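## Task

A slant-cut wooden offcut rests loose on the palm of the robot's upturned hand. Using that hand alone, rotate the offcut in place until its orientation in the hand matches the two goal pictures. While turning, the offcut may touch only the hand, the wrist camera, the camera's post and the arm's final link. It fails if it touches anything else or leaves the hand. The arm and wrist must stay still and the palm must face up throughout, or it fails. To finish, the offcut must rest still for a moment in the palm or fingers, touching none of the wrist, the two plates at the thumb's base, the camera, its post or the arm's end. No hand motor may read moving or overload or be building toward a shutdown; a motor dead since the start is ignored. Then declare the job done.

## Robot and tools

Robot: one arm ending in a right hand with three fingers (index, middle, ring) and a thumb, driven by 16 motors. In this task the arm must not move at all: every pose number you send should be 0, and only the hand numbers change.

Frames. The scene frame has its origin on the table under the arm base, +z up, +y to the left looking along +x. Printed poses (end_effector_position in metres, end_effector_quat_wxyz) and Hand target are in the scene frame. Offsets in a call use the Hand target's own axes: +z runs along the straightened fingers toward the tips, +x crosses the palm away from the thumb, +y points out of the back of the hand (the palm face is at y = -0.062 m). Because the palm is up, the palm face points toward hand -y.

execute_actions(actions, cameras). actions is a list of actions; each action is a list of up to 15 rows, one row per 1/30 s step; a short action repeats its final row to fill 15 steps (0.5 s). Each row is exactly 24 numbers, all in [-1, 1], in this order: dx, dy, dz, rx, ry, rz, then index_mcp, index_abd, index_pip, index_dip, middle_mcp, middle_abd, middle_pip, middle_dip, ring_mcp, ring_abd, ring_pip, ring_dip, thumb_cmc, thumb_axl, thumb_mcp, thumb_ipl, current_limit, speed. The first six are an offset (not a pose) from the Hand target as it was when the action began, in the Hand target's axes; 1.0 equals 0.6 m or 180 degrees, and rx, ry, rz form a rotation vector. Keep them 0 here; zeros re-request the same Hand target and hold the arm still. The sixteen motor numbers are absolute goal angles, scaled linearly between each hinge's two stops. Brackets give degrees at +1 and -1, then the value for straight. Fingers: _mcp curls at the knuckle toward the palm as it goes to -1 (-18, +128; +0.75); _abd swings sideways away from the thumb toward -1 (-60, +60; 0.00); _pip (-29, +108; +0.58) and _dip (-21, +117; +0.70) bend the middle and end joints toward -1. Thumb: thumb_cmc toward -1 swings it from beside the palm to in front of it (-20, +120; +0.71); thumb_axl spins it about its own straight line (-27, +140; +0.68); thumb_mcp (-69, +109; +0.23) and thumb_ipl (-77, +108; +0.17) bend it. current_limit maps -1..+1 to 0..550 mA (minimum 11 mA) per motor; low values can leave fingers too weak to lift. speed sets how fast goals advance: (speed+1)/2 of 8.5 rad/s. Start values are current_limit +0.4, speed -0.6; the last sent values persist. To leave the hand unchanged, resend the last sixteen motor values plus current_limit and speed; at the start, read them from a first result, since a 0 is itself a command. cameras: list of names (cam_high, cam_low, cam_wrist) or ["all"]; images come by default only for an empty actions list.

move(target, speed, blend, blocking, cameras) drives the hand point along a straight path; target is one 24-number row or up to 15 rows, offsets from the Hand target. It moves the arm, so avoid it here except with all-zero pose numbers. wait(seconds 0 to 10) lets time pass holding the last command. stop brakes a running move. zoom_image(camera, region [x0,y0,x1,y1] in pixels, at most 504 by 504) enlarges part of the newest image from that camera. show_instructions shows the reference goal images. finished_scene(scene) ends the scene with its number; call nothing after it in that reply.

Results: hand pose and Hand target; joint velocities ("within noise" when at rest); per motor, in the order above: hand_goal, hand_measured, hand_current_ma (positive pushes toward -1) and hand_state (moving, goal, blocked, overload); hand_current_limit and hand_speed. A motor drawing 495 mA or more accumulates time; at 5 s it shuts off for 10 s. Reading overload from the very first result means permanently off. A HAND FAULT line cancels the remaining motion calls in that reply. Torque or force faults (150 N) stop the arm 10 s, during which hand commands are discarded.

Geometry help: the hand point lies just past the index/middle knuckles; fingers are 0.023 m (index, toward thumb) and 0.023/0.068 m (middle, ring, away from thumb) off its centre line; a fixed mast stands at the wrist (x +0.05 to +0.10, z -0.16 to -0.11). Fingertips are rubber-capped.

Cautions: never move the arm or tilt the palm; keep the object from hitting the table or dropping; avoid pressing hard enough to sustain high currents; before finishing, let every motor settle to goal or blocked with moderate current, object clear of wrist, thumb-base plates, camera and post. Something may nudge the object occasionally.

Each tool is called by a JSON object that holds its "fn" and its "kwargs", one argument or row to a line.

Reference images:

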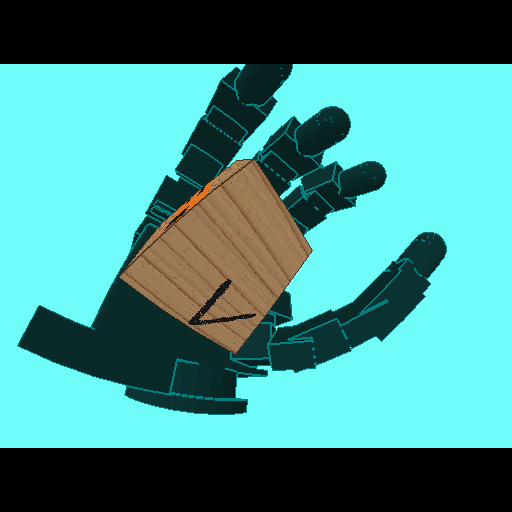

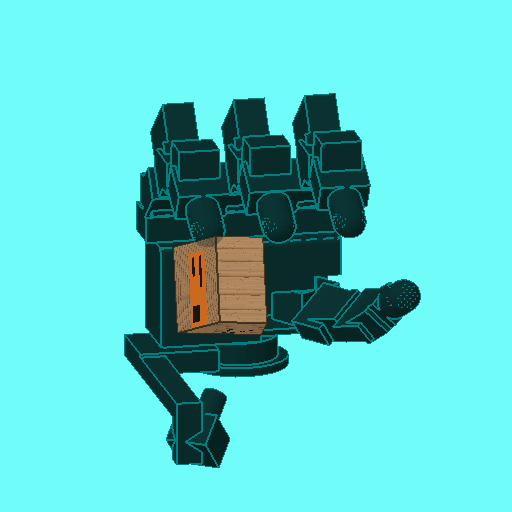

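## Session

{"fn": "execute_actions", "kwargs": {
  "actions": []
}}

{"fn": "show_instructions", "kwargs": {

}}

Scene clock: 0.00 s.
end_effector_position=(+0.6013, +0.0283, +0.3880) hand_goal=(+0.046, +0.000, -0.008, +0.280, +0.046, +0.000, -0.008, +0.280, +0.046, +0.000, -0.008, +0.280, -0.104, +0.266, +0.032, -0.018) hand_measured=(+0.060, +0.000, -0.006, +0.282, +0.058, +0.000, -0.006, +0.282, +0.062, +0.000, -0.006, +0.282, -0.094, +0.270, +0.034, -0.016) hand_current_ma=(+29, +0, +3, +3, +26, +0, +3, +3, +33, +0, +3, +2, +18, +6, +3, +3) hand_state=(goal, goal, goal, goal, goal, goal, goal, goal, goal, goal, goal, goal, goal, goal, goal, goal) hand_current_limit=0.40 hand_speed=-0.60 end_effector_quat_wxyz=(+0.698, +0.700, +0.122, +0.085)
Joint positions: [0.469 0.595 0.358 -1.634 1.754 1.385]
Joint velocities: within noise
Hand target: +0.6013, +0.0283, +0.3880; +0.698, +0.700, +0.122, +0.085
camera_calibration:
cam_wrist: T_world_to_cam=[[-0.701698, -0.258345, 0.663986, 0.209352], [-0.659643, 0.587747, -0.468427, 0.506598], [-0.26924, -0.766688, -0.582837, 0.528807], [0, 0, 0, 1]] pos_world=[0.623452, 0.161763, 0.406506]

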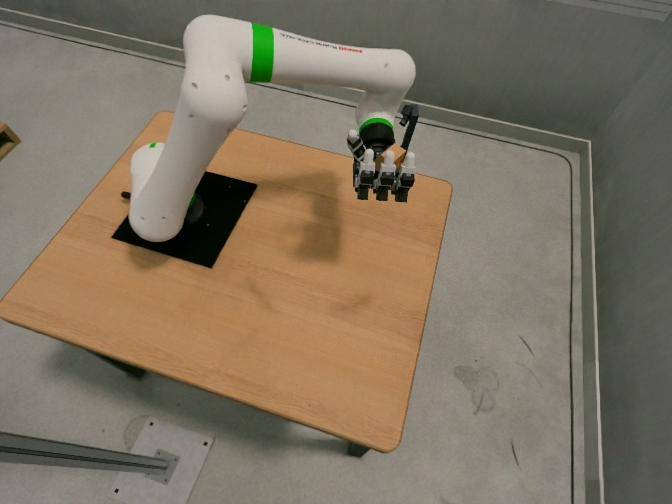

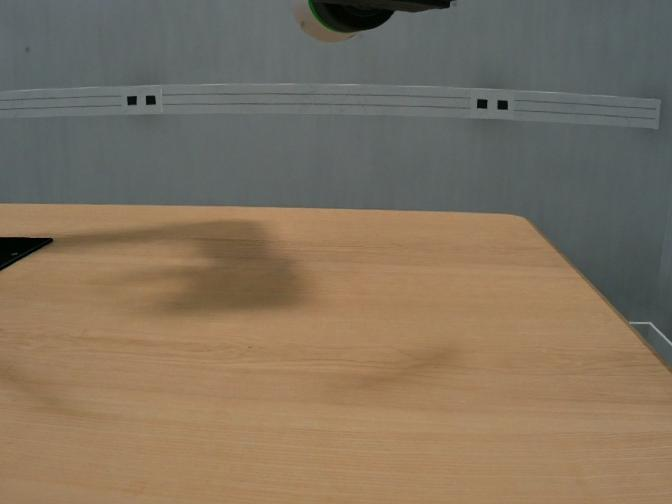

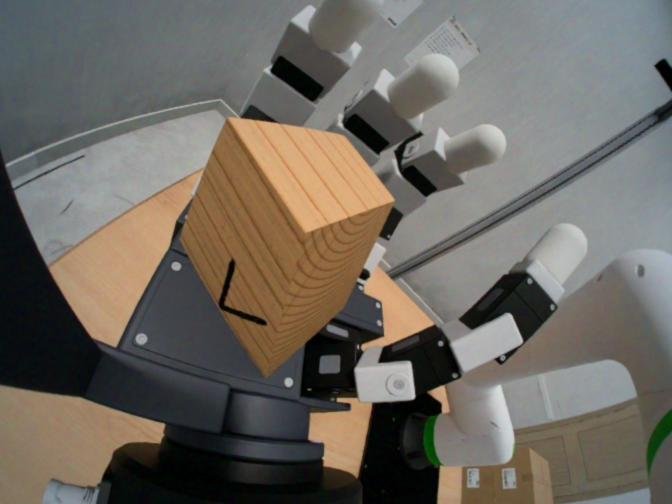

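Reference images for this scene: goal picture from the wrist camera place, goal picture looking into the palm.

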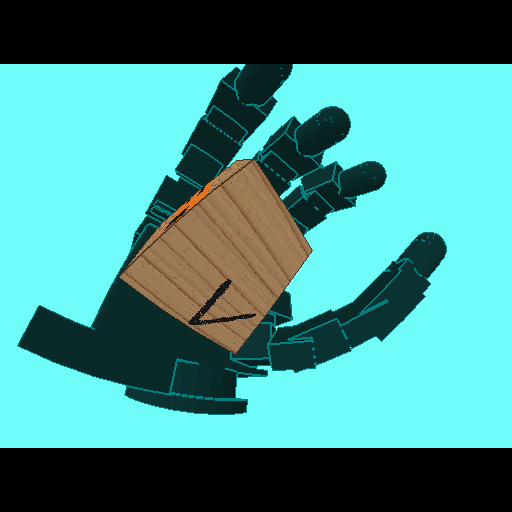

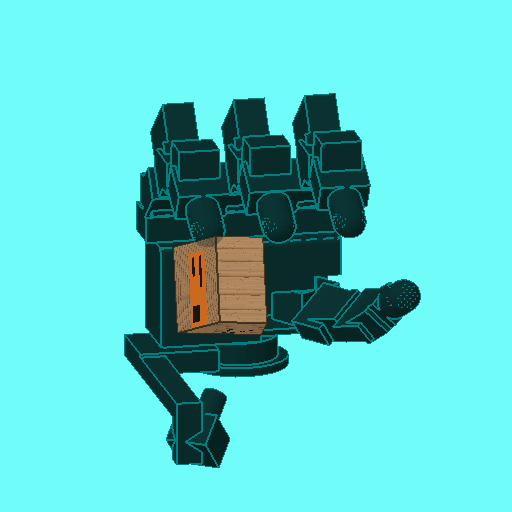

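{"fn": "execute_actions", "kwargs": {
  "actions": [
    [[0,0,0,0,0,0,0.046,0,-0.008,0.28,-0.205,0,-0.007,-0.029,0.046,0,-0.008,0.28,-0.104,0.266,0.032,-0.018,0.2,-0.8]],
    [[0,0,0,0,0,0,0.046,0,-0.008,0.28,-0.205,0,-0.007,-0.029,0.046,0,-0.008,0.28,-0.104,0.266,0.032,-0.018,0.2,-0.8]]
  ],
  "cameras": ["cam_wrist"]
}}

{"fn": "zoom_image", "kwargs": {
  "camera": "cam_wrist",
  "region": [100, 50, 500, 400]
}}

{"fn": "execute_actions", "kwargs": {
  "actions": [
    [[0,0,0,0,0,0,0.046,0,-0.008,0.28,-0.342,0,-0.007,-0.029,0.046,0,-0.008,0.28,-0.104,0.266,0.032,-0.018,0.2,-0.8]],
    [[0,0,0,0,0,0,0.046,0,-0.008,0.28,-0.342,0,-0.007,-0.029,0.046,0,-0.008,0.28,-0.104,0.266,0.032,-0.018,0.2,-0.8]]
  ],
  "cameras": ["cam_wrist"]
}}

Scene clock: 15.67 s.
end_effector_position=(+0.6013, +0.0283, +0.3880) hand_goal=(+0.046, +0.000, -0.008, +0.280, -0.204, +0.000, -0.006, -0.028, +0.046, +0.000, -0.008, +0.280, -0.104, +0.266, +0.032, -0.018) hand_measured=(+0.060, +0.000, -0.006, +0.282, -0.196, +0.000, -0.006, -0.026, +0.062, +0.000, -0.006, +0.282, -0.094, +0.270, +0.034, -0.016) hand_current_ma=(+29, +0, +3, +3, +13, +0, +0, +3, +33, +0, +3, +2, +18, +6, +3, +3) hand_state=(goal, goal, goal, goal, goal, goal, goal, goal, goal, goal, goal, goal, goal, goal, goal, goal) hand_current_limit=0.20 hand_speed=-0.80 end_effector_quat_wxyz=(+0.698, +0.700, +0.122, +0.085)
Joint positions: [0.469 0.595 0.358 -1.634 1.754 1.385]
Hand target: +0.6013, +0.0283, +0.3880; +0.698, +0.700, +0.122, +0.085
Off the commanded pose: 0.000 m, 0 deg.
camera_calibration:
cam_wrist: T_world_to_cam=[[-0.701698, -0.258345, 0.663986, 0.209352], [-0.659643, 0.587747, -0.468427, 0.506598], [-0.26924, -0.766688, -0.582837, 0.528807], [0, 0, 0, 1]] pos_world=[0.623452, 0.161763, 0.406506]
Images, in order (width x height): cam_wrist 672x504.

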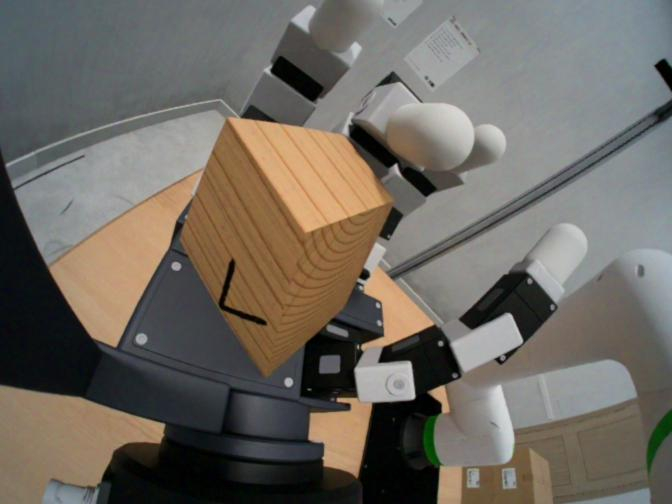

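Scaled by 1.260 from the camera's 672x504 image, which has a finer 960x720 frame.

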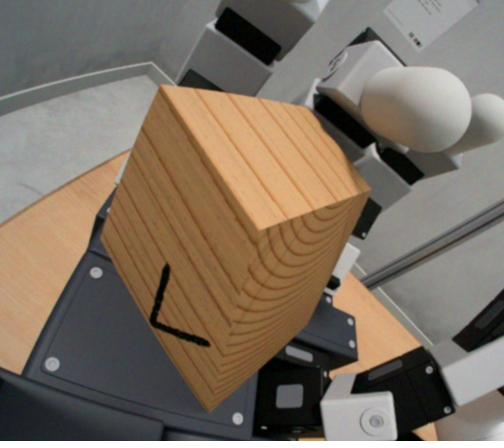

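Scene clock: 16.87 s.
end_effector_position=(+0.6013, +0.0283, +0.3880) hand_goal=(+0.046, +0.000, -0.008, +0.280, -0.342, +0.000, -0.006, -0.028, +0.046, +0.000, -0.008, +0.280, -0.104, +0.266, +0.032, -0.018) hand_measured=(+0.060, +0.000, -0.006, +0.282, -0.336, +0.000, -0.006, -0.026, +0.062, +0.000, -0.006, +0.282, -0.094, +0.270, +0.034, -0.016) hand_current_ma=(+29, +0, +3, +3, +10, +0, +0, +3, +33, +0, +3, +2, +18, +6, +3, +3) hand_state=(goal, goal, goal, goal, goal, goal, goal, goal, goal, goal, goal, goal, goal, goal, goal, goal) hand_current_limit=0.20 hand_speed=-0.80 end_effector_quat_wxyz=(+0.698, +0.700, +0.122, +0.085)
Joint positions: [0.469 0.595 0.358 -1.634 1.754 1.385]
Hand target: +0.6013, +0.0283, +0.3880; +0.698, +0.700, +0.122, +0.085
Off the commanded pose: 0.000 m, 0 deg.
camera_calibration:
cam_wrist: T_world_to_cam=[[-0.701698, -0.258345, 0.663986, 0.209352], [-0.659643, 0.587747, -0.468427, 0.506598], [-0.26924, -0.766688, -0.582837, 0.528807], [0, 0, 0, 1]] pos_world=[0.623452, 0.161763, 0.406506]
Images, in order (width x height): cam_wrist 672x504.

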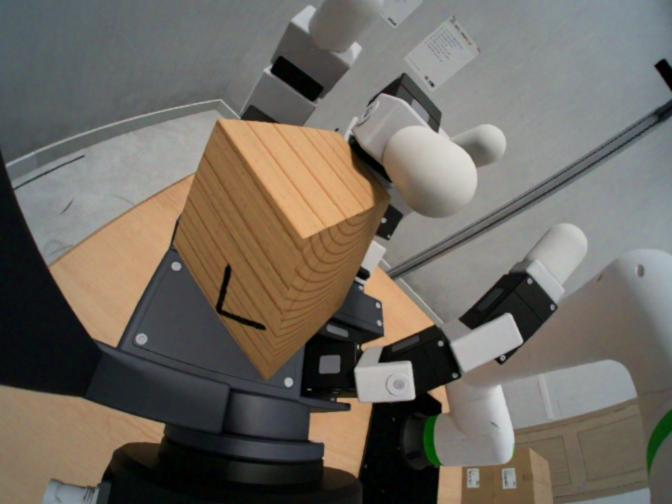

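{"fn": "execute_actions", "kwargs": {
  "actions": [
    [[0,0,0,0,0,0,0.046,0,-0.008,0.28,0.046,0,-0.008,0.28,0.046,0,-0.008,0.28,-0.104,-0.4,0.225,0.816,0.2,-0.6]],
    [[0,0,0,0,0,0,0.046,0,-0.008,0.28,0.046,0,-0.008,0.28,0.046,0,-0.008,0.28,-0.571,-0.83,0.225,0.816,0.2,-0.6]],
    [[0,0,0,0,0,0,0.046,0,-0.008,0.28,0.046,0,-0.008,0.28,0.046,0,-0.008,0.28,-0.571,-0.83,0.225,0.816,0.2,-0.6]]
  ],
  "cameras": ["cam_wrist"]
}}

{"fn": "execute_actions", "kwargs": {
  "actions": [
    [[0,0,0,0,0,0,0.046,0,-0.008,0.28,0.046,0,-0.008,0.28,0.046,0,-0.008,0.28,-0.571,-0.83,-0.3,0.816,0.1,-0.8]],
    [[0,0,0,0,0,0,0.046,0,-0.008,0.28,0.046,0,-0.008,0.28,0.046,0,-0.008,0.28,-0.571,-0.83,-0.3,0.816,0.1,-0.8]]
  ],
  "cameras": ["cam_wrist"]
}}

Scene clock: 20.90 s.
end_effector_position=(+0.6013, +0.0283, +0.3880) hand_goal=(+0.046, +0.000, -0.008, +0.280, +0.046, +0.000, -0.008, +0.280, +0.046, +0.000, -0.008, +0.280, -0.570, -0.830, +0.226, +0.816) hand_measured=(+0.060, +0.000, -0.006, +0.282, +0.048, +0.000, -0.006, +0.276, +0.062, +0.000, -0.006, +0.282, -0.566, -0.828, +0.228, +0.814) hand_current_ma=(+29, +0, +3, +3, +4, +0, +1, -4, +33, +0, +3, +2, +6, +3, +1, -2) hand_state=(goal, goal, goal, goal, goal, goal, goal, goal, goal, goal, goal, goal, goal, goal, goal, goal) hand_current_limit=0.20 hand_speed=-0.60 end_effector_quat_wxyz=(+0.698, +0.700, +0.122, +0.085)
Joint positions: [0.469 0.595 0.358 -1.634 1.754 1.385]
Hand target: +0.6013, +0.0283, +0.3880; +0.698, +0.700, +0.122, +0.085
Off the commanded pose: 0.000 m, 0 deg.
camera_calibration:
cam_wrist: T_world_to_cam=[[-0.701698, -0.258345, 0.663986, 0.209352], [-0.659643, 0.587747, -0.468427, 0.506598], [-0.26924, -0.766688, -0.582837, 0.528807], [0, 0, 0, 1]] pos_world=[0.623452, 0.161763, 0.406506]
Images, in order (width x height): cam_wrist 672x504.

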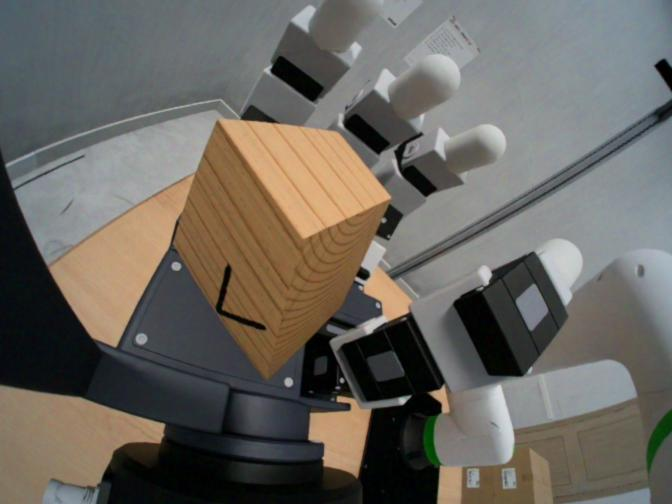

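Scene clock: 22.13 s.
end_effector_position=(+0.6013, +0.0283, +0.3880) hand_goal=(+0.046, +0.000, -0.008, +0.280, +0.046, +0.000, -0.008, +0.280, +0.046, +0.000, -0.008, +0.280, -0.570, -0.830, -0.300, +0.816) hand_measured=(+0.060, +0.000, -0.006, +0.282, +0.048, +0.000, -0.006, +0.276, +0.062, +0.000, -0.006, +0.282, -0.570, -0.828, -0.300, +0.814) hand_current_ma=(+29, +0, +3, +3, +4, +0, +1, -4, +33, +0, +3, +2, +0, +3, +0, -2) hand_state=(goal, goal, goal, goal, goal, goal, goal, goal, goal, goal, goal, goal, goal, goal, goal, goal) hand_current_limit=0.10 hand_speed=-0.80 end_effector_quat_wxyz=(+0.698, +0.700, +0.122, +0.085)
Joint positions: [0.469 0.595 0.358 -1.634 1.754 1.385]
Hand target: +0.6013, +0.0283, +0.3880; +0.698, +0.700, +0.122, +0.085
Off the commanded pose: 0.000 m, 0 deg.
camera_calibration:
cam_wrist: T_world_to_cam=[[-0.701698, -0.258345, 0.663986, 0.209352], [-0.659643, 0.587747, -0.468427, 0.506598], [-0.26924, -0.766688, -0.582837, 0.528807], [0, 0, 0, 1]] pos_world=[0.623452, 0.161763, 0.406506]
Images, in order (width x height): cam_wrist 672x504.

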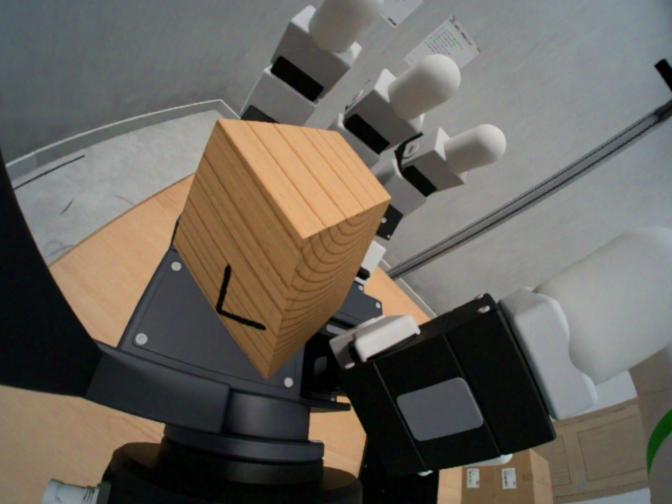

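{"fn": "execute_actions", "kwargs": {
  "actions": [
    [[0,0,0,0,0,0,0.046,0,-0.008,0.28,0.046,0,-0.008,0.28,0.046,0,-0.008,0.28,-0.571,-0.83,-0.6,0.816,0.0,-0.8]],
    [[0,0,0,0,0,0,0.046,0,-0.008,0.28,0.046,0,-0.008,0.28,0.046,0,-0.008,0.28,-0.571,-0.83,-0.6,0.816,0.0,-0.8]]
  ],
  "cameras": ["cam_wrist"]
}}

{"fn": "execute_actions", "kwargs": {
  "actions": [
    [[0,0,0,0,0,0,0.046,0,-0.008,0.28,0.046,0,-0.008,0.28,0.046,0,-0.008,0.28,-0.571,-0.83,-0.85,0.816,0.0,-0.9]],
    [[0,0,0,0,0,0,0.046,0,-0.008,0.28,0.046,0,-0.008,0.28,0.046,0,-0.008,0.28,-0.571,-0.83,-0.85,0.816,0.0,-0.9]]
  ],
  "cameras": ["cam_wrist"]
}}

Scene clock: 24.10 s.
end_effector_position=(+0.6013, +0.0283, +0.3880) hand_goal=(+0.046, +0.000, -0.008, +0.280, +0.046, +0.000, -0.008, +0.280, +0.046, +0.000, -0.008, +0.280, -0.570, -0.830, -0.600, +0.816) hand_measured=(+0.060, +0.000, -0.006, +0.282, +0.048, +0.000, -0.006, +0.276, +0.062, +0.000, -0.006, +0.282, -0.570, -0.828, -0.602, +0.814) hand_current_ma=(+29, +0, +3, +3, +4, +0, +1, -4, +33, +0, +3, +2, -1, +3, -2, -2) hand_state=(goal, goal, goal, goal, goal, goal, goal, goal, goal, goal, goal, goal, goal, goal, goal, goal) hand_current_limit=0.00 hand_speed=-0.80 end_effector_quat_wxyz=(+0.698, +0.700, +0.122, +0.085)
Joint positions: [0.469 0.595 0.358 -1.634 1.754 1.385]
Hand target: +0.6013, +0.0283, +0.3880; +0.698, +0.700, +0.122, +0.085
Off the commanded pose: 0.000 m, 0 deg.
camera_calibration:
cam_wrist: T_world_to_cam=[[-0.701698, -0.258345, 0.663986, 0.209352], [-0.659643, 0.587747, -0.468427, 0.506598], [-0.26924, -0.766688, -0.582837, 0.528807], [0, 0, 0, 1]] pos_world=[0.623452, 0.161763, 0.406506]
Images, in order (width x height): cam_wrist 672x504.

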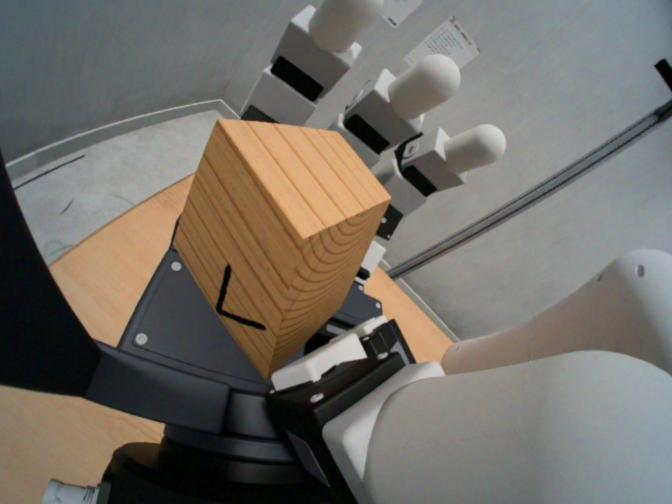

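Scene clock: 25.30 s.
end_effector_position=(+0.6013, +0.0283, +0.3880) hand_goal=(+0.046, +0.000, -0.008, +0.280, +0.046, +0.000, -0.008, +0.280, +0.046, +0.000, -0.008, +0.280, -0.570, -0.830, -0.850, +0.816) hand_measured=(+0.060, +0.000, -0.006, +0.282, +0.048, +0.000, -0.006, +0.276, +0.062, +0.000, -0.006, +0.282, -0.554, -0.828, -0.766, +0.818) hand_current_ma=(+29, +0, +3, +3, +4, +0, +1, -4, +33, +0, +3, +2, +33, +4, +275, +3) hand_state=(goal, goal, goal, goal, goal, goal, goal, goal, goal, goal, goal, goal, goal, goal, blocked, goal) hand_current_limit=0.00 hand_speed=-0.90 end_effector_quat_wxyz=(+0.698, +0.700, +0.122, +0.085)
Joint positions: [0.469 0.595 0.358 -1.634 1.754 1.385]
Hand target: +0.6013, +0.0283, +0.3880; +0.698, +0.700, +0.122, +0.085
Off the commanded pose: 0.000 m, 0 deg.
camera_calibration:
cam_wrist: T_world_to_cam=[[-0.701698, -0.258345, 0.663986, 0.209352], [-0.659643, 0.587747, -0.468427, 0.506598], [-0.26924, -0.766688, -0.582837, 0.528807], [0, 0, 0, 1]] pos_world=[0.623452, 0.161763, 0.406506]
Images, in order (width x height): cam_wrist 672x504.

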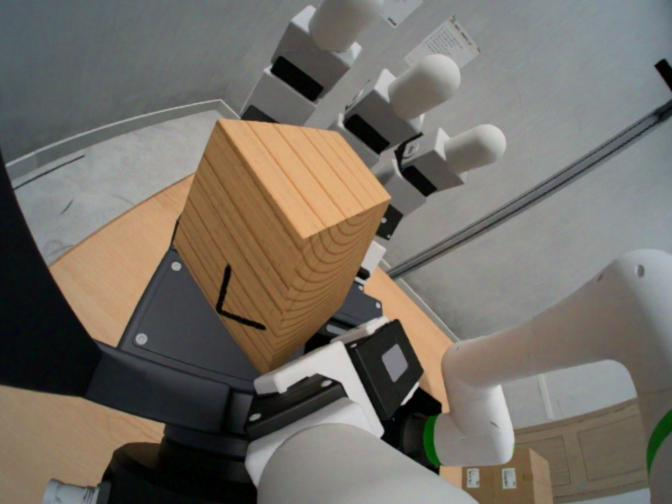

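{"fn": "execute_actions", "kwargs": {
  "actions": [
    [[0,0,0,0,0,0,0.046,0,-0.008,0.28,0.046,0,-0.008,0.28,0.046,0,-0.008,0.28,-0.571,-0.6,-0.74,0.816,0.2,-0.9]],
    [[0,0,0,0,0,0,0.046,0,-0.008,0.28,0.046,0,-0.008,0.28,0.046,0,-0.008,0.28,-0.571,-0.6,-0.74,0.816,0.2,-0.9]]
  ],
  "cameras": ["cam_wrist"]
}}

{"fn": "execute_actions", "kwargs": {
  "actions": [
    [[0,0,0,0,0,0,0.046,0,-0.008,0.28,0.046,0,-0.008,0.28,0.046,0,-0.008,0.28,-0.571,-0.4,-0.74,0.816,0.2,-0.9]],
    [[0,0,0,0,0,0,0.046,0,-0.008,0.28,0.046,0,-0.008,0.28,0.046,0,-0.008,0.28,-0.571,-0.4,-0.74,0.816,0.2,-0.9]]
  ],
  "cameras": ["cam_wrist"]
}}

Scene clock: 27.03 s.
end_effector_position=(+0.6013, +0.0283, +0.3880) hand_goal=(+0.046, +0.000, -0.008, +0.280, +0.046, +0.000, -0.008, +0.280, +0.046, +0.000, -0.008, +0.280, -0.570, -0.600, -0.740, +0.816) hand_measured=(+0.060, +0.000, -0.006, +0.282, +0.048, +0.000, -0.006, +0.276, +0.062, +0.000, -0.006, +0.282, -0.572, -0.604, -0.748, +0.818) hand_current_ma=(+29, +0, +3, +3, +4, +0, +1, -4, +33, +0, +3, +2, -1, -7, -20, +2) hand_state=(goal, goal, goal, goal, goal, goal, goal, goal, goal, goal, goal, goal, goal, goal, goal, goal) hand_current_limit=0.20 hand_speed=-0.90 end_effector_quat_wxyz=(+0.698, +0.700, +0.122, +0.085)
Joint positions: [0.469 0.595 0.358 -1.634 1.754 1.385]
Hand target: +0.6013, +0.0283, +0.3880; +0.698, +0.700, +0.122, +0.085
Off the commanded pose: 0.000 m, 0 deg.
camera_calibration:
cam_wrist: T_world_to_cam=[[-0.701698, -0.258345, 0.663986, 0.209352], [-0.659643, 0.587747, -0.468427, 0.506598], [-0.26924, -0.766688, -0.582837, 0.528807], [0, 0, 0, 1]] pos_world=[0.623452, 0.161763, 0.406506]
Images, in order (width x height): cam_wrist 672x504.

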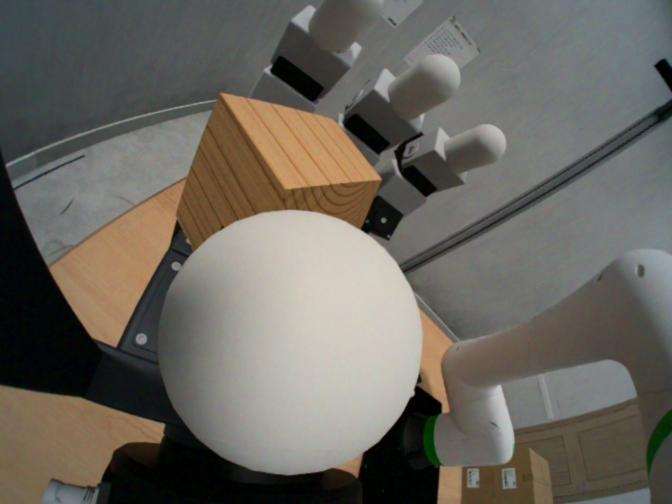

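Scene clock: 28.23 s.
end_effector_position=(+0.6013, +0.0283, +0.3880) hand_goal=(+0.046, +0.000, -0.008, +0.280, +0.046, +0.000, -0.008, +0.280, +0.046, +0.000, -0.008, +0.280, -0.570, -0.400, -0.740, +0.816) hand_measured=(+0.060, +0.000, -0.006, +0.282, +0.048, +0.000, -0.006, +0.276, +0.062, +0.000, -0.006, +0.282, -0.572, -0.404, -0.748, +0.818) hand_current_ma=(+29, +0, +3, +3, +4, +0, +1, -4, +33, +0, +3, +2, -1, -8, -20, +2) hand_state=(goal, goal, goal, goal, goal, goal, goal, goal, goal, goal, goal, goal, goal, goal, goal, goal) hand_current_limit=0.20 hand_speed=-0.90 end_effector_quat_wxyz=(+0.698, +0.700, +0.122, +0.085)
Joint positions: [0.469 0.595 0.358 -1.634 1.754 1.385]
Hand target: +0.6013, +0.0283, +0.3880; +0.698, +0.700, +0.122, +0.085
Off the commanded pose: 0.000 m, 0 deg.
camera_calibration:
cam_wrist: T_world_to_cam=[[-0.701698, -0.258345, 0.663986, 0.209352], [-0.659643, 0.587747, -0.468427, 0.506598], [-0.26924, -0.766688, -0.582837, 0.528807], [0, 0, 0, 1]] pos_world=[0.623452, 0.161763, 0.406506]
Images, in order (width x height): cam_wrist 672x504.

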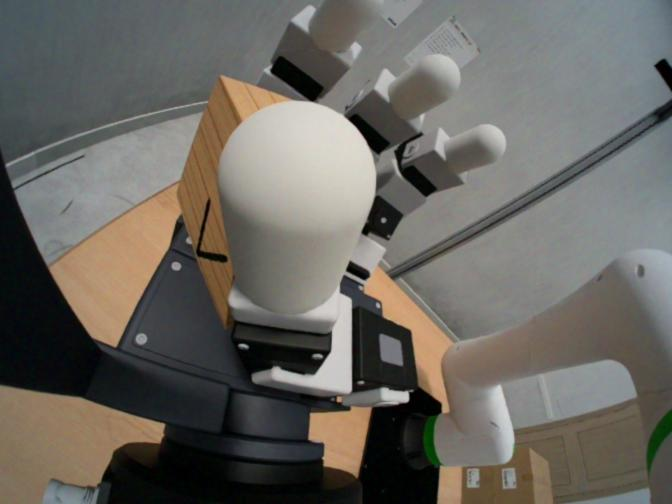

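{"fn": "execute_actions", "kwargs": {
  "actions": [
    [[0,0,0,0,0,0,0.046,0,-0.008,0.28,0.046,0,-0.008,0.28,0.046,0,-0.008,0.28,-0.571,-0.2,-0.74,0.816,0.2,-0.9]],
    [[0,0,0,0,0,0,0.046,0,-0.008,0.28,0.046,0,-0.008,0.28,0.046,0,-0.008,0.28,-0.571,-0.2,-0.74,0.816,0.2,-0.9]]
  ],
  "cameras": ["cam_wrist"]
}}

{"fn": "execute_actions", "kwargs": {
  "actions": [
    [[0,0,0,0,0,0,0.046,0,-0.008,0.28,0.046,0,-0.008,0.28,0.046,0,-0.008,0.28,-0.571,-0.5,-0.74,0.816,0.2,-0.7]],
    [[0,0,0,0,0,0,0.046,0,-0.008,0.28,0.046,0,-0.008,0.28,0.046,0,-0.008,0.28,-0.571,-0.5,-0.2,0.816,0.2,-0.7]],
    [[0,0,0,0,0,0,0.046,0,-0.008,0.28,0.046,0,-0.008,0.28,0.046,0,-0.008,0.28,-0.571,-0.5,0.2,0.816,0.2,-0.7]]
  ],
  "cameras": ["cam_wrist"]
}}

Scene clock: 30.43 s.
end_effector_position=(+0.6013, +0.0283, +0.3880) hand_goal=(+0.046, +0.000, -0.008, +0.280, +0.046, +0.000, -0.008, +0.280, +0.046, +0.000, -0.008, +0.280, -0.570, -0.200, -0.740, +0.816) hand_measured=(+0.060, +0.000, -0.006, +0.282, +0.050, +0.000, -0.006, +0.276, +0.062, +0.000, -0.006, +0.282, -0.562, -0.222, -0.738, +0.818) hand_current_ma=(+29, +0, +3, +3, +5, +0, +1, -4, +33, +0, +3, +2, +12, -60, +4, +2) hand_state=(goal, goal, goal, goal, goal, goal, goal, goal, goal, goal, goal, goal, goal, blocked, goal, goal) hand_current_limit=0.20 hand_speed=-0.90 end_effector_quat_wxyz=(+0.698, +0.700, +0.122, +0.085)
Joint positions: [0.469 0.595 0.358 -1.634 1.754 1.385]
Hand target: +0.6013, +0.0283, +0.3880; +0.698, +0.700, +0.122, +0.085
Off the commanded pose: 0.000 m, 0 deg.
camera_calibration:
cam_wrist: T_world_to_cam=[[-0.701698, -0.258345, 0.663986, 0.209352], [-0.659643, 0.587747, -0.468427, 0.506598], [-0.26924, -0.766688, -0.582837, 0.528807], [0, 0, 0, 1]] pos_world=[0.623452, 0.161763, 0.406506]
Images, in order (width x height): cam_wrist 672x504.

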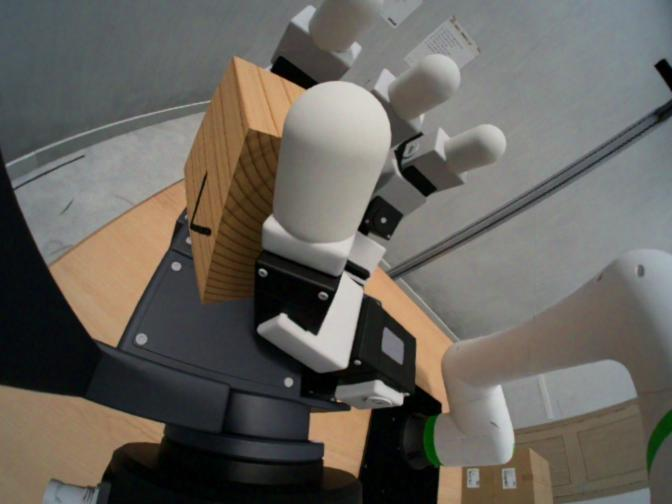

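Scene clock: 32.37 s.
end_effector_position=(+0.6013, +0.0283, +0.3880) hand_goal=(+0.046, +0.000, -0.008, +0.280, +0.046, +0.000, -0.008, +0.280, +0.046, +0.000, -0.008, +0.280, -0.570, -0.500, +0.200, +0.816) hand_measured=(+0.060, +0.000, -0.006, +0.282, +0.050, +0.000, -0.006, +0.276, +0.062, +0.000, -0.006, +0.282, -0.572, -0.498, +0.198, +0.818) hand_current_ma=(+29, +0, +3, +3, +5, +0, +1, -4, +33, +0, +3, +2, -2, +3, -2, +2) hand_state=(goal, goal, goal, goal, goal, goal, goal, goal, goal, goal, goal, goal, goal, goal, goal, goal) hand_current_limit=0.20 hand_speed=-0.70 end_effector_quat_wxyz=(+0.698, +0.700, +0.122, +0.085)
Joint positions: [0.469 0.595 0.358 -1.634 1.754 1.385]
Hand target: +0.6013, +0.0283, +0.3880; +0.698, +0.700, +0.122, +0.085
Off the commanded pose: 0.000 m, 0 deg.
camera_calibration:
cam_wrist: T_world_to_cam=[[-0.701698, -0.258345, 0.663986, 0.209352], [-0.659643, 0.587747, -0.468427, 0.506598], [-0.26924, -0.766688, -0.582837, 0.528807], [0, 0, 0, 1]] pos_world=[0.623452, 0.161763, 0.406506]
Images, in order (width x height): cam_wrist 672x504.

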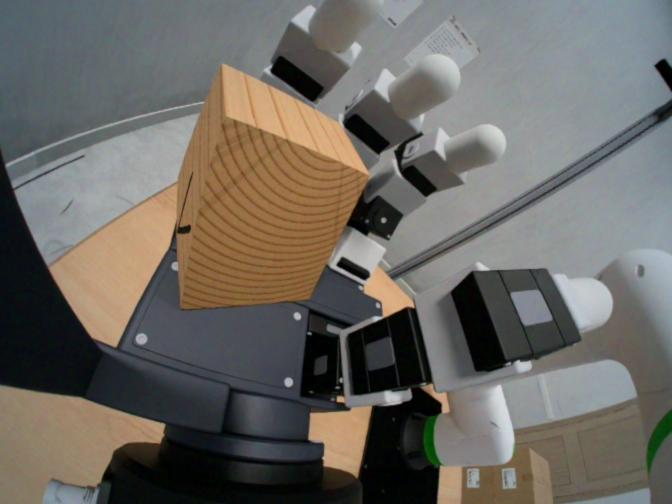

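{"fn": "execute_actions", "kwargs": {
  "actions": [
    [[0,0,0,0,0,0,0.046,0,-0.008,0.28,0.046,0,-0.008,0.28,0.046,0,-0.008,0.28,-0.143,-0.55,0.2,0.95,0.2,-0.6]],
    [[0,0,0,0,0,0,0.046,0,-0.008,0.28,0.046,0,-0.008,0.28,0.046,0,-0.008,0.28,-0.143,-0.55,-0.4,0.95,0.2,-0.6]],
    [[0,0,0,0,0,0,0.046,0,-0.008,0.28,0.046,0,-0.008,0.28,0.046,0,-0.008,0.28,-0.143,-0.55,-0.95,0.95,0.0,-0.7]],
    [[0,0,0,0,0,0,0.046,0,-0.008,0.28,0.046,0,-0.008,0.28,0.046,0,-0.008,0.28,-0.143,-0.55,-0.95,0.95,0.0,-0.7]]
  ],
  "cameras": ["cam_wrist"]
}}

{"fn": "execute_actions", "kwargs": {
  "actions": [
    [[0,0,0,0,0,0,0.046,0,-0.008,0.28,0.046,0,-0.008,0.28,0.046,0,-0.008,0.28,-0.143,-0.3,-0.95,0.95,0.2,-0.9]],
    [[0,0,0,0,0,0,0.046,0,-0.008,0.28,0.046,0,-0.008,0.28,0.046,0,-0.008,0.28,-0.143,-0.2,-0.95,0.95,0.2,-0.9]]
  ],
  "cameras": ["cam_wrist"]
}}

Scene clock: 37.93 s.
end_effector_position=(+0.6013, +0.0283, +0.3880) hand_goal=(+0.046, +0.000, -0.008, +0.280, +0.046, +0.000, -0.008, +0.280, +0.046, +0.000, -0.008, +0.280, -0.142, -0.550, -0.950, +0.950) hand_measured=(+0.060, +0.000, -0.006, +0.282, +0.050, +0.000, -0.006, +0.276, +0.062, +0.000, -0.006, +0.282, -0.142, -0.548, -0.952, +0.950) hand_current_ma=(+29, +0, +3, +3, +5, +0, +1, -4, +33, +0, +3, +2, +0, +3, -2, -1) hand_state=(goal, goal, goal, goal, goal, goal, goal, goal, goal, goal, goal, goal, goal, goal, goal, goal) hand_current_limit=0.00 hand_speed=-0.70 end_effector_quat_wxyz=(+0.698, +0.700, +0.122, +0.085)
Joint positions: [0.469 0.595 0.358 -1.634 1.754 1.385]
Hand target: +0.6013, +0.0283, +0.3880; +0.698, +0.700, +0.122, +0.085
Off the commanded pose: 0.000 m, 0 deg.
camera_calibration:
cam_wrist: T_world_to_cam=[[-0.701698, -0.258345, 0.663986, 0.209352], [-0.659643, 0.587747, -0.468427, 0.506598], [-0.26924, -0.766688, -0.582837, 0.528807], [0, 0, 0, 1]] pos_world=[0.623452, 0.161763, 0.406506]
Images, in order (width x height): cam_wrist 672x504.

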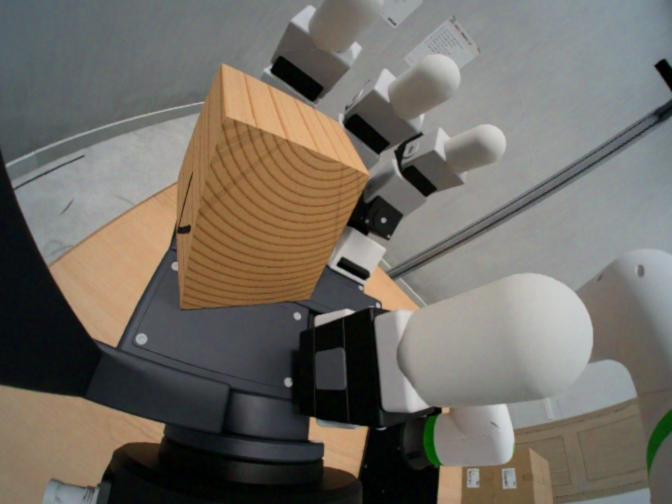

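Scene clock: 39.37 s.
end_effector_position=(+0.6013, +0.0283, +0.3880) hand_goal=(+0.046, +0.000, -0.008, +0.280, +0.046, +0.000, -0.008, +0.280, +0.046, +0.000, -0.008, +0.280, -0.142, -0.200, -0.950, +0.950) hand_measured=(+0.060, +0.000, -0.006, +0.282, +0.050, +0.000, -0.006, +0.276, +0.062, +0.000, -0.006, +0.282, -0.142, -0.202, -0.952, +0.950) hand_current_ma=(+29, +0, +3, +3, +5, +0, +1, -4, +33, +0, +3, +2, +0, -2, -2, -1) hand_state=(goal, goal, goal, goal, goal, goal, goal, goal, goal, goal, goal, goal, goal, goal, goal, goal) hand_current_limit=0.20 hand_speed=-0.90 end_effector_quat_wxyz=(+0.698, +0.700, +0.122, +0.085)
Joint positions: [0.469 0.595 0.358 -1.634 1.754 1.385]
Hand target: +0.6013, +0.0283, +0.3880; +0.698, +0.700, +0.122, +0.085
Off the commanded pose: 0.000 m, 0 deg.
camera_calibration:
cam_wrist: T_world_to_cam=[[-0.701698, -0.258345, 0.663986, 0.209352], [-0.659643, 0.587747, -0.468427, 0.506598], [-0.26924, -0.766688, -0.582837, 0.528807], [0, 0, 0, 1]] pos_world=[0.623452, 0.161763, 0.406506]
Images, in order (width x height): cam_wrist 672x504.

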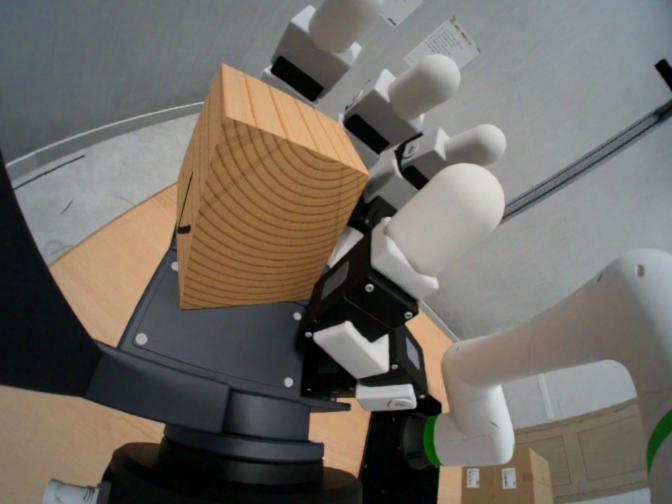

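{"fn": "execute_actions", "kwargs": {
  "actions": [
    [[0,0,0,0,0,0,0.046,0,-0.008,0.28,0.046,0,-0.008,0.28,0.046,0,-0.008,0.28,-0.143,-0.5,-0.95,0.95,0.2,-0.8]],
    [[0,0,0,0,0,0,0.046,0,-0.008,0.28,0.046,0,-0.008,0.28,0.046,0,-0.008,0.28,-0.357,-0.5,-0.95,0.95,0.0,-0.8]],
    [[0,0,0,0,0,0,0.046,0,-0.008,0.28,0.046,0,-0.008,0.28,0.046,0,-0.008,0.28,-0.357,-0.3,-0.95,0.95,0.2,-0.9]],
    [[0,0,0,0,0,0,0.046,0,-0.008,0.28,0.046,0,-0.008,0.28,0.046,0,-0.008,0.28,-0.357,-0.2,-0.95,0.95,0.2,-0.9]]
  ],
  "cameras": ["cam_wrist"]
}}

{"fn": "execute_actions", "kwargs": {
  "actions": [
    [[0,0,0,0,0,0,0.046,0,-0.008,0.28,0.046,0,-0.008,0.28,0.046,0,-0.008,0.28,-0.357,0.0,-0.95,0.95,0.2,-0.9]],
    [[0,0,0,0,0,0,0.046,0,-0.008,0.28,0.046,0,-0.008,0.28,0.046,0,-0.008,0.28,-0.357,0.2,-0.95,0.95,0.2,-0.9]]
  ],
  "cameras": ["cam_wrist"]
}}

Scene clock: 42.60 s.
end_effector_position=(+0.6013, +0.0283, +0.3880) hand_goal=(+0.046, +0.000, -0.008, +0.280, +0.046, +0.000, -0.008, +0.280, +0.046, +0.000, -0.008, +0.280, -0.356, -0.200, -0.950, +0.950) hand_measured=(+0.060, +0.000, -0.006, +0.282, +0.050, +0.000, -0.006, +0.276, +0.062, +0.000, -0.006, +0.282, -0.354, -0.218, -0.950, +0.950) hand_current_ma=(+29, +0, +3, +3, +5, +0, +1, -4, +33, +0, +3, +2, +3, -45, -1, -1) hand_state=(goal, goal, goal, goal, goal, goal, goal, goal, goal, goal, goal, goal, goal, goal, goal, goal) hand_current_limit=0.20 hand_speed=-0.90 end_effector_quat_wxyz=(+0.698, +0.700, +0.122, +0.085)
Joint positions: [0.469 0.595 0.358 -1.634 1.754 1.385]
Hand target: +0.6013, +0.0283, +0.3880; +0.698, +0.700, +0.122, +0.085
Off the commanded pose: 0.000 m, 0 deg.
camera_calibration:
cam_wrist: T_world_to_cam=[[-0.701698, -0.258345, 0.663986, 0.209352], [-0.659643, 0.587747, -0.468427, 0.506598], [-0.26924, -0.766688, -0.582837, 0.528807], [0, 0, 0, 1]] pos_world=[0.623452, 0.161763, 0.406506]
Images, in order (width x height): cam_wrist 672x504.

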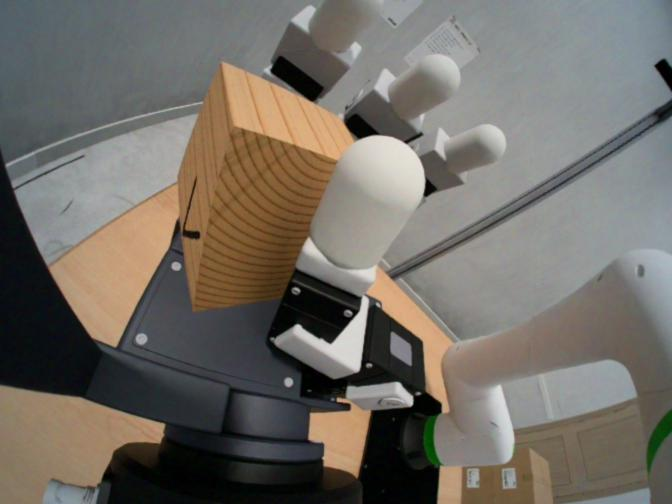

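Scene clock: 44.20 s.
end_effector_position=(+0.6013, +0.0283, +0.3880) hand_goal=(+0.046, +0.000, -0.008, +0.280, +0.046, +0.000, -0.008, +0.280, +0.046, +0.000, -0.008, +0.280, -0.356, +0.200, -0.950, +0.950) hand_measured=(+0.060, +0.000, -0.006, +0.282, +0.050, +0.000, -0.006, +0.276, +0.062, +0.000, -0.006, +0.282, -0.352, +0.192, -0.948, +0.952) hand_current_ma=(+29, +0, +3, +3, +5, +0, +1, -4, +33, +0, +3, +2, +6, -15, +4, +4) hand_state=(goal, goal, goal, goal, goal, goal, goal, goal, goal, goal, goal, goal, goal, goal, goal, goal) hand_current_limit=0.20 hand_speed=-0.90 end_effector_quat_wxyz=(+0.698, +0.700, +0.122, +0.085)
Joint positions: [0.469 0.595 0.358 -1.634 1.754 1.385]
Hand target: +0.6013, +0.0283, +0.3880; +0.698, +0.700, +0.122, +0.085
Off the commanded pose: 0.000 m, 0 deg.
camera_calibration:
cam_wrist: T_world_to_cam=[[-0.701698, -0.258345, 0.663986, 0.209352], [-0.659643, 0.587747, -0.468427, 0.506598], [-0.26924, -0.766688, -0.582837, 0.528807], [0, 0, 0, 1]] pos_world=[0.623452, 0.161763, 0.406506]
Images, in order (width x height): cam_wrist 672x504.

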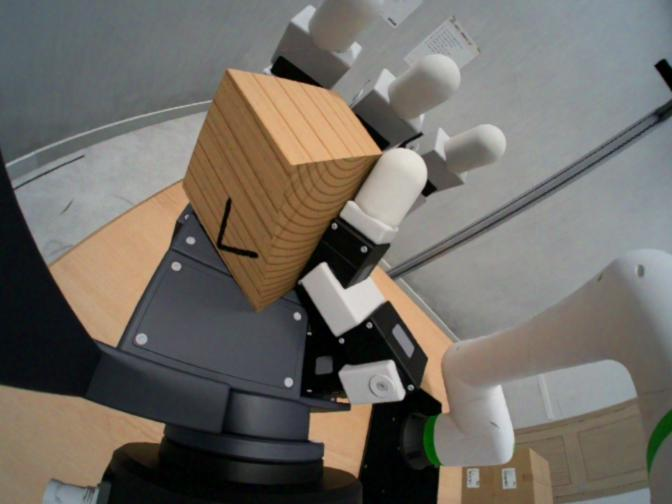

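{"fn": "execute_actions", "kwargs": {
  "actions": [
    [[0,0,0,0,0,0,0.046,0,-0.008,0.28,0.046,0,-0.008,0.28,0.046,0,-0.008,0.28,-0.357,0.4,-0.95,0.95,0.2,-0.9]],
    [[0,0,0,0,0,0,0.046,0,-0.008,0.28,0.046,0,-0.008,0.28,0.046,0,-0.008,0.28,-0.357,0.5,-0.95,0.95,0.2,-0.9]]
  ],
  "cameras": ["cam_wrist"]
}}

{"fn": "execute_actions", "kwargs": {
  "actions": [
    [[0,0,0,0,0,0,0.046,0,-0.008,0.28,0.046,0,-0.008,0.28,0.046,0,-0.008,0.28,-0.5,0.5,-0.95,0.95,0.2,-0.9]],
    [[0,0,0,0,0,0,0.046,0,-0.008,0.28,0.046,0,-0.008,0.28,0.046,0,-0.008,0.28,-0.5,0.65,-0.95,0.95,0.2,-0.9]]
  ],
  "cameras": ["cam_wrist"]
}}

Scene clock: 46.23 s.
end_effector_position=(+0.6013, +0.0283, +0.3880) hand_goal=(+0.046, +0.000, -0.008, +0.280, +0.046, +0.000, -0.008, +0.280, +0.046, +0.000, -0.008, +0.280, -0.356, +0.500, -0.950, +0.950) hand_measured=(+0.060, +0.000, -0.006, +0.282, +0.050, +0.000, -0.006, +0.276, +0.062, +0.000, -0.006, +0.282, -0.356, +0.468, -0.924, +0.952) hand_current_ma=(+29, +0, +3, +3, +5, +0, +1, -4, +33, +0, +3, +2, +0, -99, +79, +4) hand_state=(goal, goal, goal, goal, goal, goal, goal, goal, goal, goal, goal, goal, goal, blocked, blocked, goal) hand_current_limit=0.20 hand_speed=-0.90 end_effector_quat_wxyz=(+0.698, +0.700, +0.122, +0.085)
Joint positions: [0.469 0.595 0.358 -1.634 1.754 1.385]
Hand target: +0.6013, +0.0283, +0.3880; +0.698, +0.700, +0.122, +0.085
Off the commanded pose: 0.000 m, 0 deg.
camera_calibration:
cam_wrist: T_world_to_cam=[[-0.701698, -0.258345, 0.663986, 0.209352], [-0.659643, 0.587747, -0.468427, 0.506598], [-0.26924, -0.766688, -0.582837, 0.528807], [0, 0, 0, 1]] pos_world=[0.623452, 0.161763, 0.406506]
Images, in order (width x height): cam_wrist 672x504.

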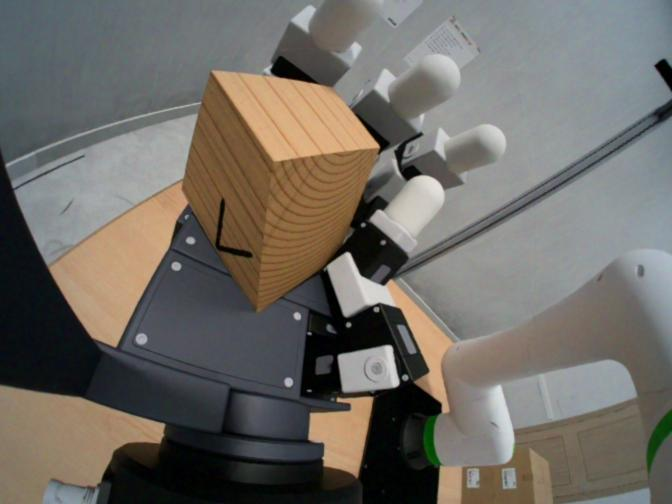

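Scene clock: 47.47 s.
end_effector_position=(+0.6013, +0.0283, +0.3880) hand_goal=(+0.046, +0.000, -0.008, +0.280, +0.046, +0.000, -0.008, +0.280, +0.046, +0.000, -0.008, +0.280, -0.500, +0.650, -0.950, +0.950) hand_measured=(+0.060, +0.000, -0.006, +0.282, +0.050, +0.000, -0.006, +0.276, +0.062, +0.000, -0.006, +0.282, -0.506, +0.612, -0.912, +0.952) hand_current_ma=(+29, +0, +3, +3, +5, +0, +1, -4, +33, +0, +3, +2, -9, -122, +133, +4) hand_state=(goal, goal, goal, goal, goal, goal, goal, goal, goal, goal, goal, goal, goal, blocked, blocked, goal) hand_current_limit=0.20 hand_speed=-0.90 end_effector_quat_wxyz=(+0.698, +0.700, +0.122, +0.085)
Joint positions: [0.469 0.595 0.358 -1.634 1.754 1.385]
Hand target: +0.6013, +0.0283, +0.3880; +0.698, +0.700, +0.122, +0.085
Off the commanded pose: 0.000 m, 0 deg.
camera_calibration:
cam_wrist: T_world_to_cam=[[-0.701698, -0.258345, 0.663986, 0.209352], [-0.659643, 0.587747, -0.468427, 0.506598], [-0.26924, -0.766688, -0.582837, 0.528807], [0, 0, 0, 1]] pos_world=[0.623452, 0.161763, 0.406506]
Images, in order (width x height): cam_wrist 672x504.

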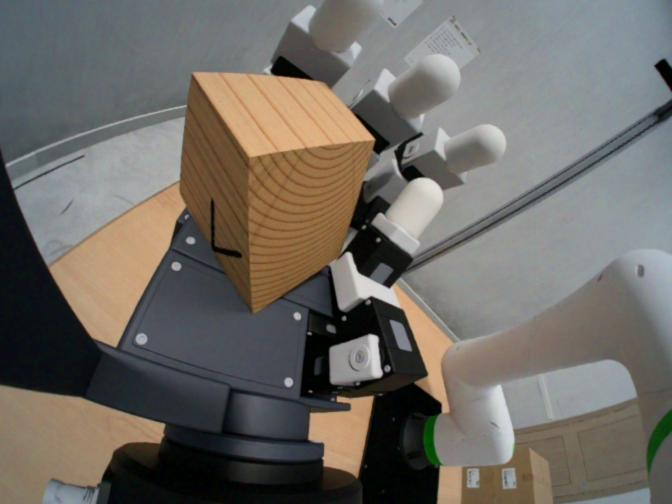

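{"fn": "execute_actions", "kwargs": {
  "actions": [
    [[0,0,0,0,0,0,0.3,0,-0.1,0.2,0.3,0,-0.1,0.2,0.3,0,-0.1,0.2,-0.5,0.62,-0.9,0.95,0.2,-0.9]],
    [[0,0,0,0,0,0,0.5,0,-0.2,0.2,0.5,0,-0.2,0.2,0.5,0,-0.2,0.2,-0.5,0.62,-0.9,0.95,0.2,-0.9]],
    [[0,0,0,0,0,0,0.75,0,-0.3,0.2,0.75,0,-0.3,0.2,0.75,0,-0.3,0.2,-0.5,0.62,-0.9,0.95,0.2,-0.9]]
  ],
  "cameras": ["cam_wrist","cam_high"]
}}

{"fn": "execute_actions", "kwargs": {
  "actions": [
    [[0,0,0,0,0,0,1,0,-0.3,0.2,0.95,0,-0.3,0.2,0.85,0,-0.3,0.2,-0.5,0.62,-0.9,0.95,0.2,-0.9]],
    [[0,0,0,0,0,0,1,0,-0.3,0.2,0.95,0,-0.3,0.2,0.85,0,-0.3,0.2,-0.5,0.62,-0.9,0.95,0.2,-0.9]]
  ],
  "cameras": ["cam_wrist","cam_high"]
}}

{"fn": "zoom_image", "kwargs": {
  "camera": "cam_high",
  "region": [320, 90, 450, 220]
}}

Scene clock: 53.33 s.
end_effector_position=(+0.6013, +0.0283, +0.3880) hand_goal=(+0.750, +0.000, -0.300, +0.200, +0.750, +0.000, -0.300, +0.200, +0.750, +0.000, -0.300, +0.200, -0.500, +0.620, -0.900, +0.950) hand_measured=(+0.756, +0.000, -0.296, +0.202, +0.756, +0.000, -0.296, +0.202, +0.758, +0.000, -0.296, +0.202, -0.504, +0.616, -0.904, +0.952) hand_current_ma=(+10, +0, +5, +3, +9, +0, +5, +3, +13, +0, +6, +3, -5, -7, -9, +3) hand_state=(goal, goal, goal, goal, goal, goal, goal, goal, goal, goal, goal, goal, goal, goal, goal, goal) hand_current_limit=0.20 hand_speed=-0.90 end_effector_quat_wxyz=(+0.698, +0.700, +0.122, +0.085)
Joint positions: [0.469 0.595 0.358 -1.634 1.754 1.385]
Hand target: +0.6013, +0.0283, +0.3880; +0.698, +0.700, +0.122, +0.085
Off the commanded pose: 0.000 m, 0 deg.
camera_calibration:
cam_wrist: T_world_to_cam=[[-0.701698, -0.258345, 0.663986, 0.209352], [-0.659643, 0.587747, -0.468427, 0.506598], [-0.26924, -0.766688, -0.582837, 0.528807], [0, 0, 0, 1]] pos_world=[0.623452, 0.161763, 0.406506]
Images, in order (width x height): cam_high 672x504, cam_wrist 672x504.

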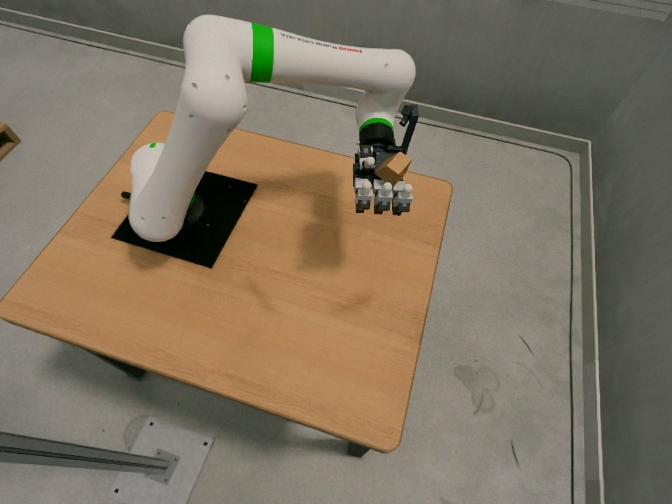

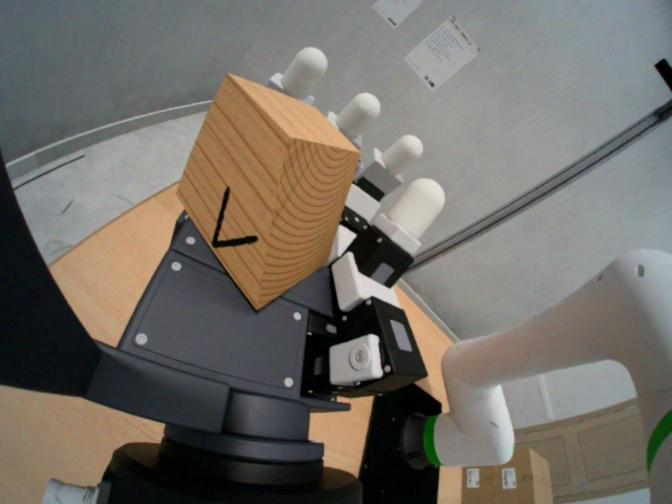

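Scene clock: 54.53 s.
end_effector_position=(+0.6013, +0.0283, +0.3880) hand_goal=(+1.000, +0.000, -0.300, +0.200, +0.950, +0.000, -0.300, +0.200, +0.850, +0.000, -0.300, +0.200, -0.500, +0.620, -0.900, +0.950) hand_measured=(+1.000, +0.000, -0.296, +0.202, +0.956, +0.000, -0.296, +0.202, +0.858, +0.000, -0.296, +0.202, -0.504, +0.616, -0.904, +0.952) hand_current_ma=(+0, +0, +5, +3, +9, +0, +5, +3, +12, +0, +6, +3, -5, -7, -9, +3) hand_state=(goal, goal, goal, goal, goal, goal, goal, goal, goal, goal, goal, goal, goal, goal, goal, goal) hand_current_limit=0.20 hand_speed=-0.90 end_effector_quat_wxyz=(+0.698, +0.700, +0.122, +0.085)
Joint positions: [0.469 0.595 0.358 -1.634 1.754 1.385]
Hand target: +0.6013, +0.0283, +0.3880; +0.698, +0.700, +0.122, +0.085
Off the commanded pose: 0.000 m, 0 deg.
camera_calibration:
cam_wrist: T_world_to_cam=[[-0.701698, -0.258345, 0.663986, 0.209352], [-0.659643, 0.587747, -0.468427, 0.506598], [-0.26924, -0.766688, -0.582837, 0.528807], [0, 0, 0, 1]] pos_world=[0.623452, 0.161763, 0.406506]
Images, in order (width x height): cam_high 672x504, cam_wrist 672x504.

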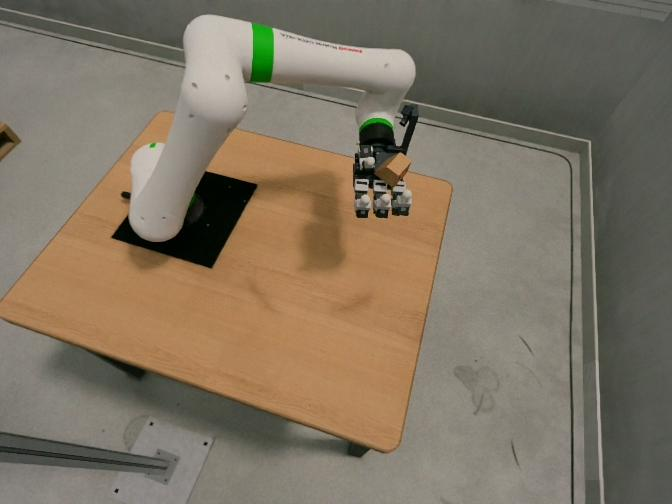

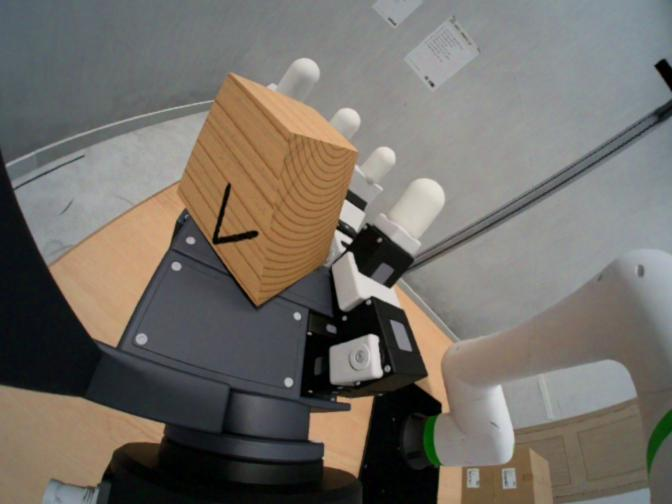

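Scaled by 3.877 from the camera's 672x504 image, which has a finer 960x720 frame.

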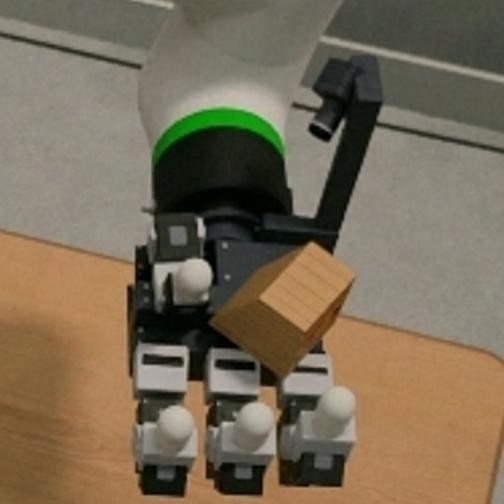

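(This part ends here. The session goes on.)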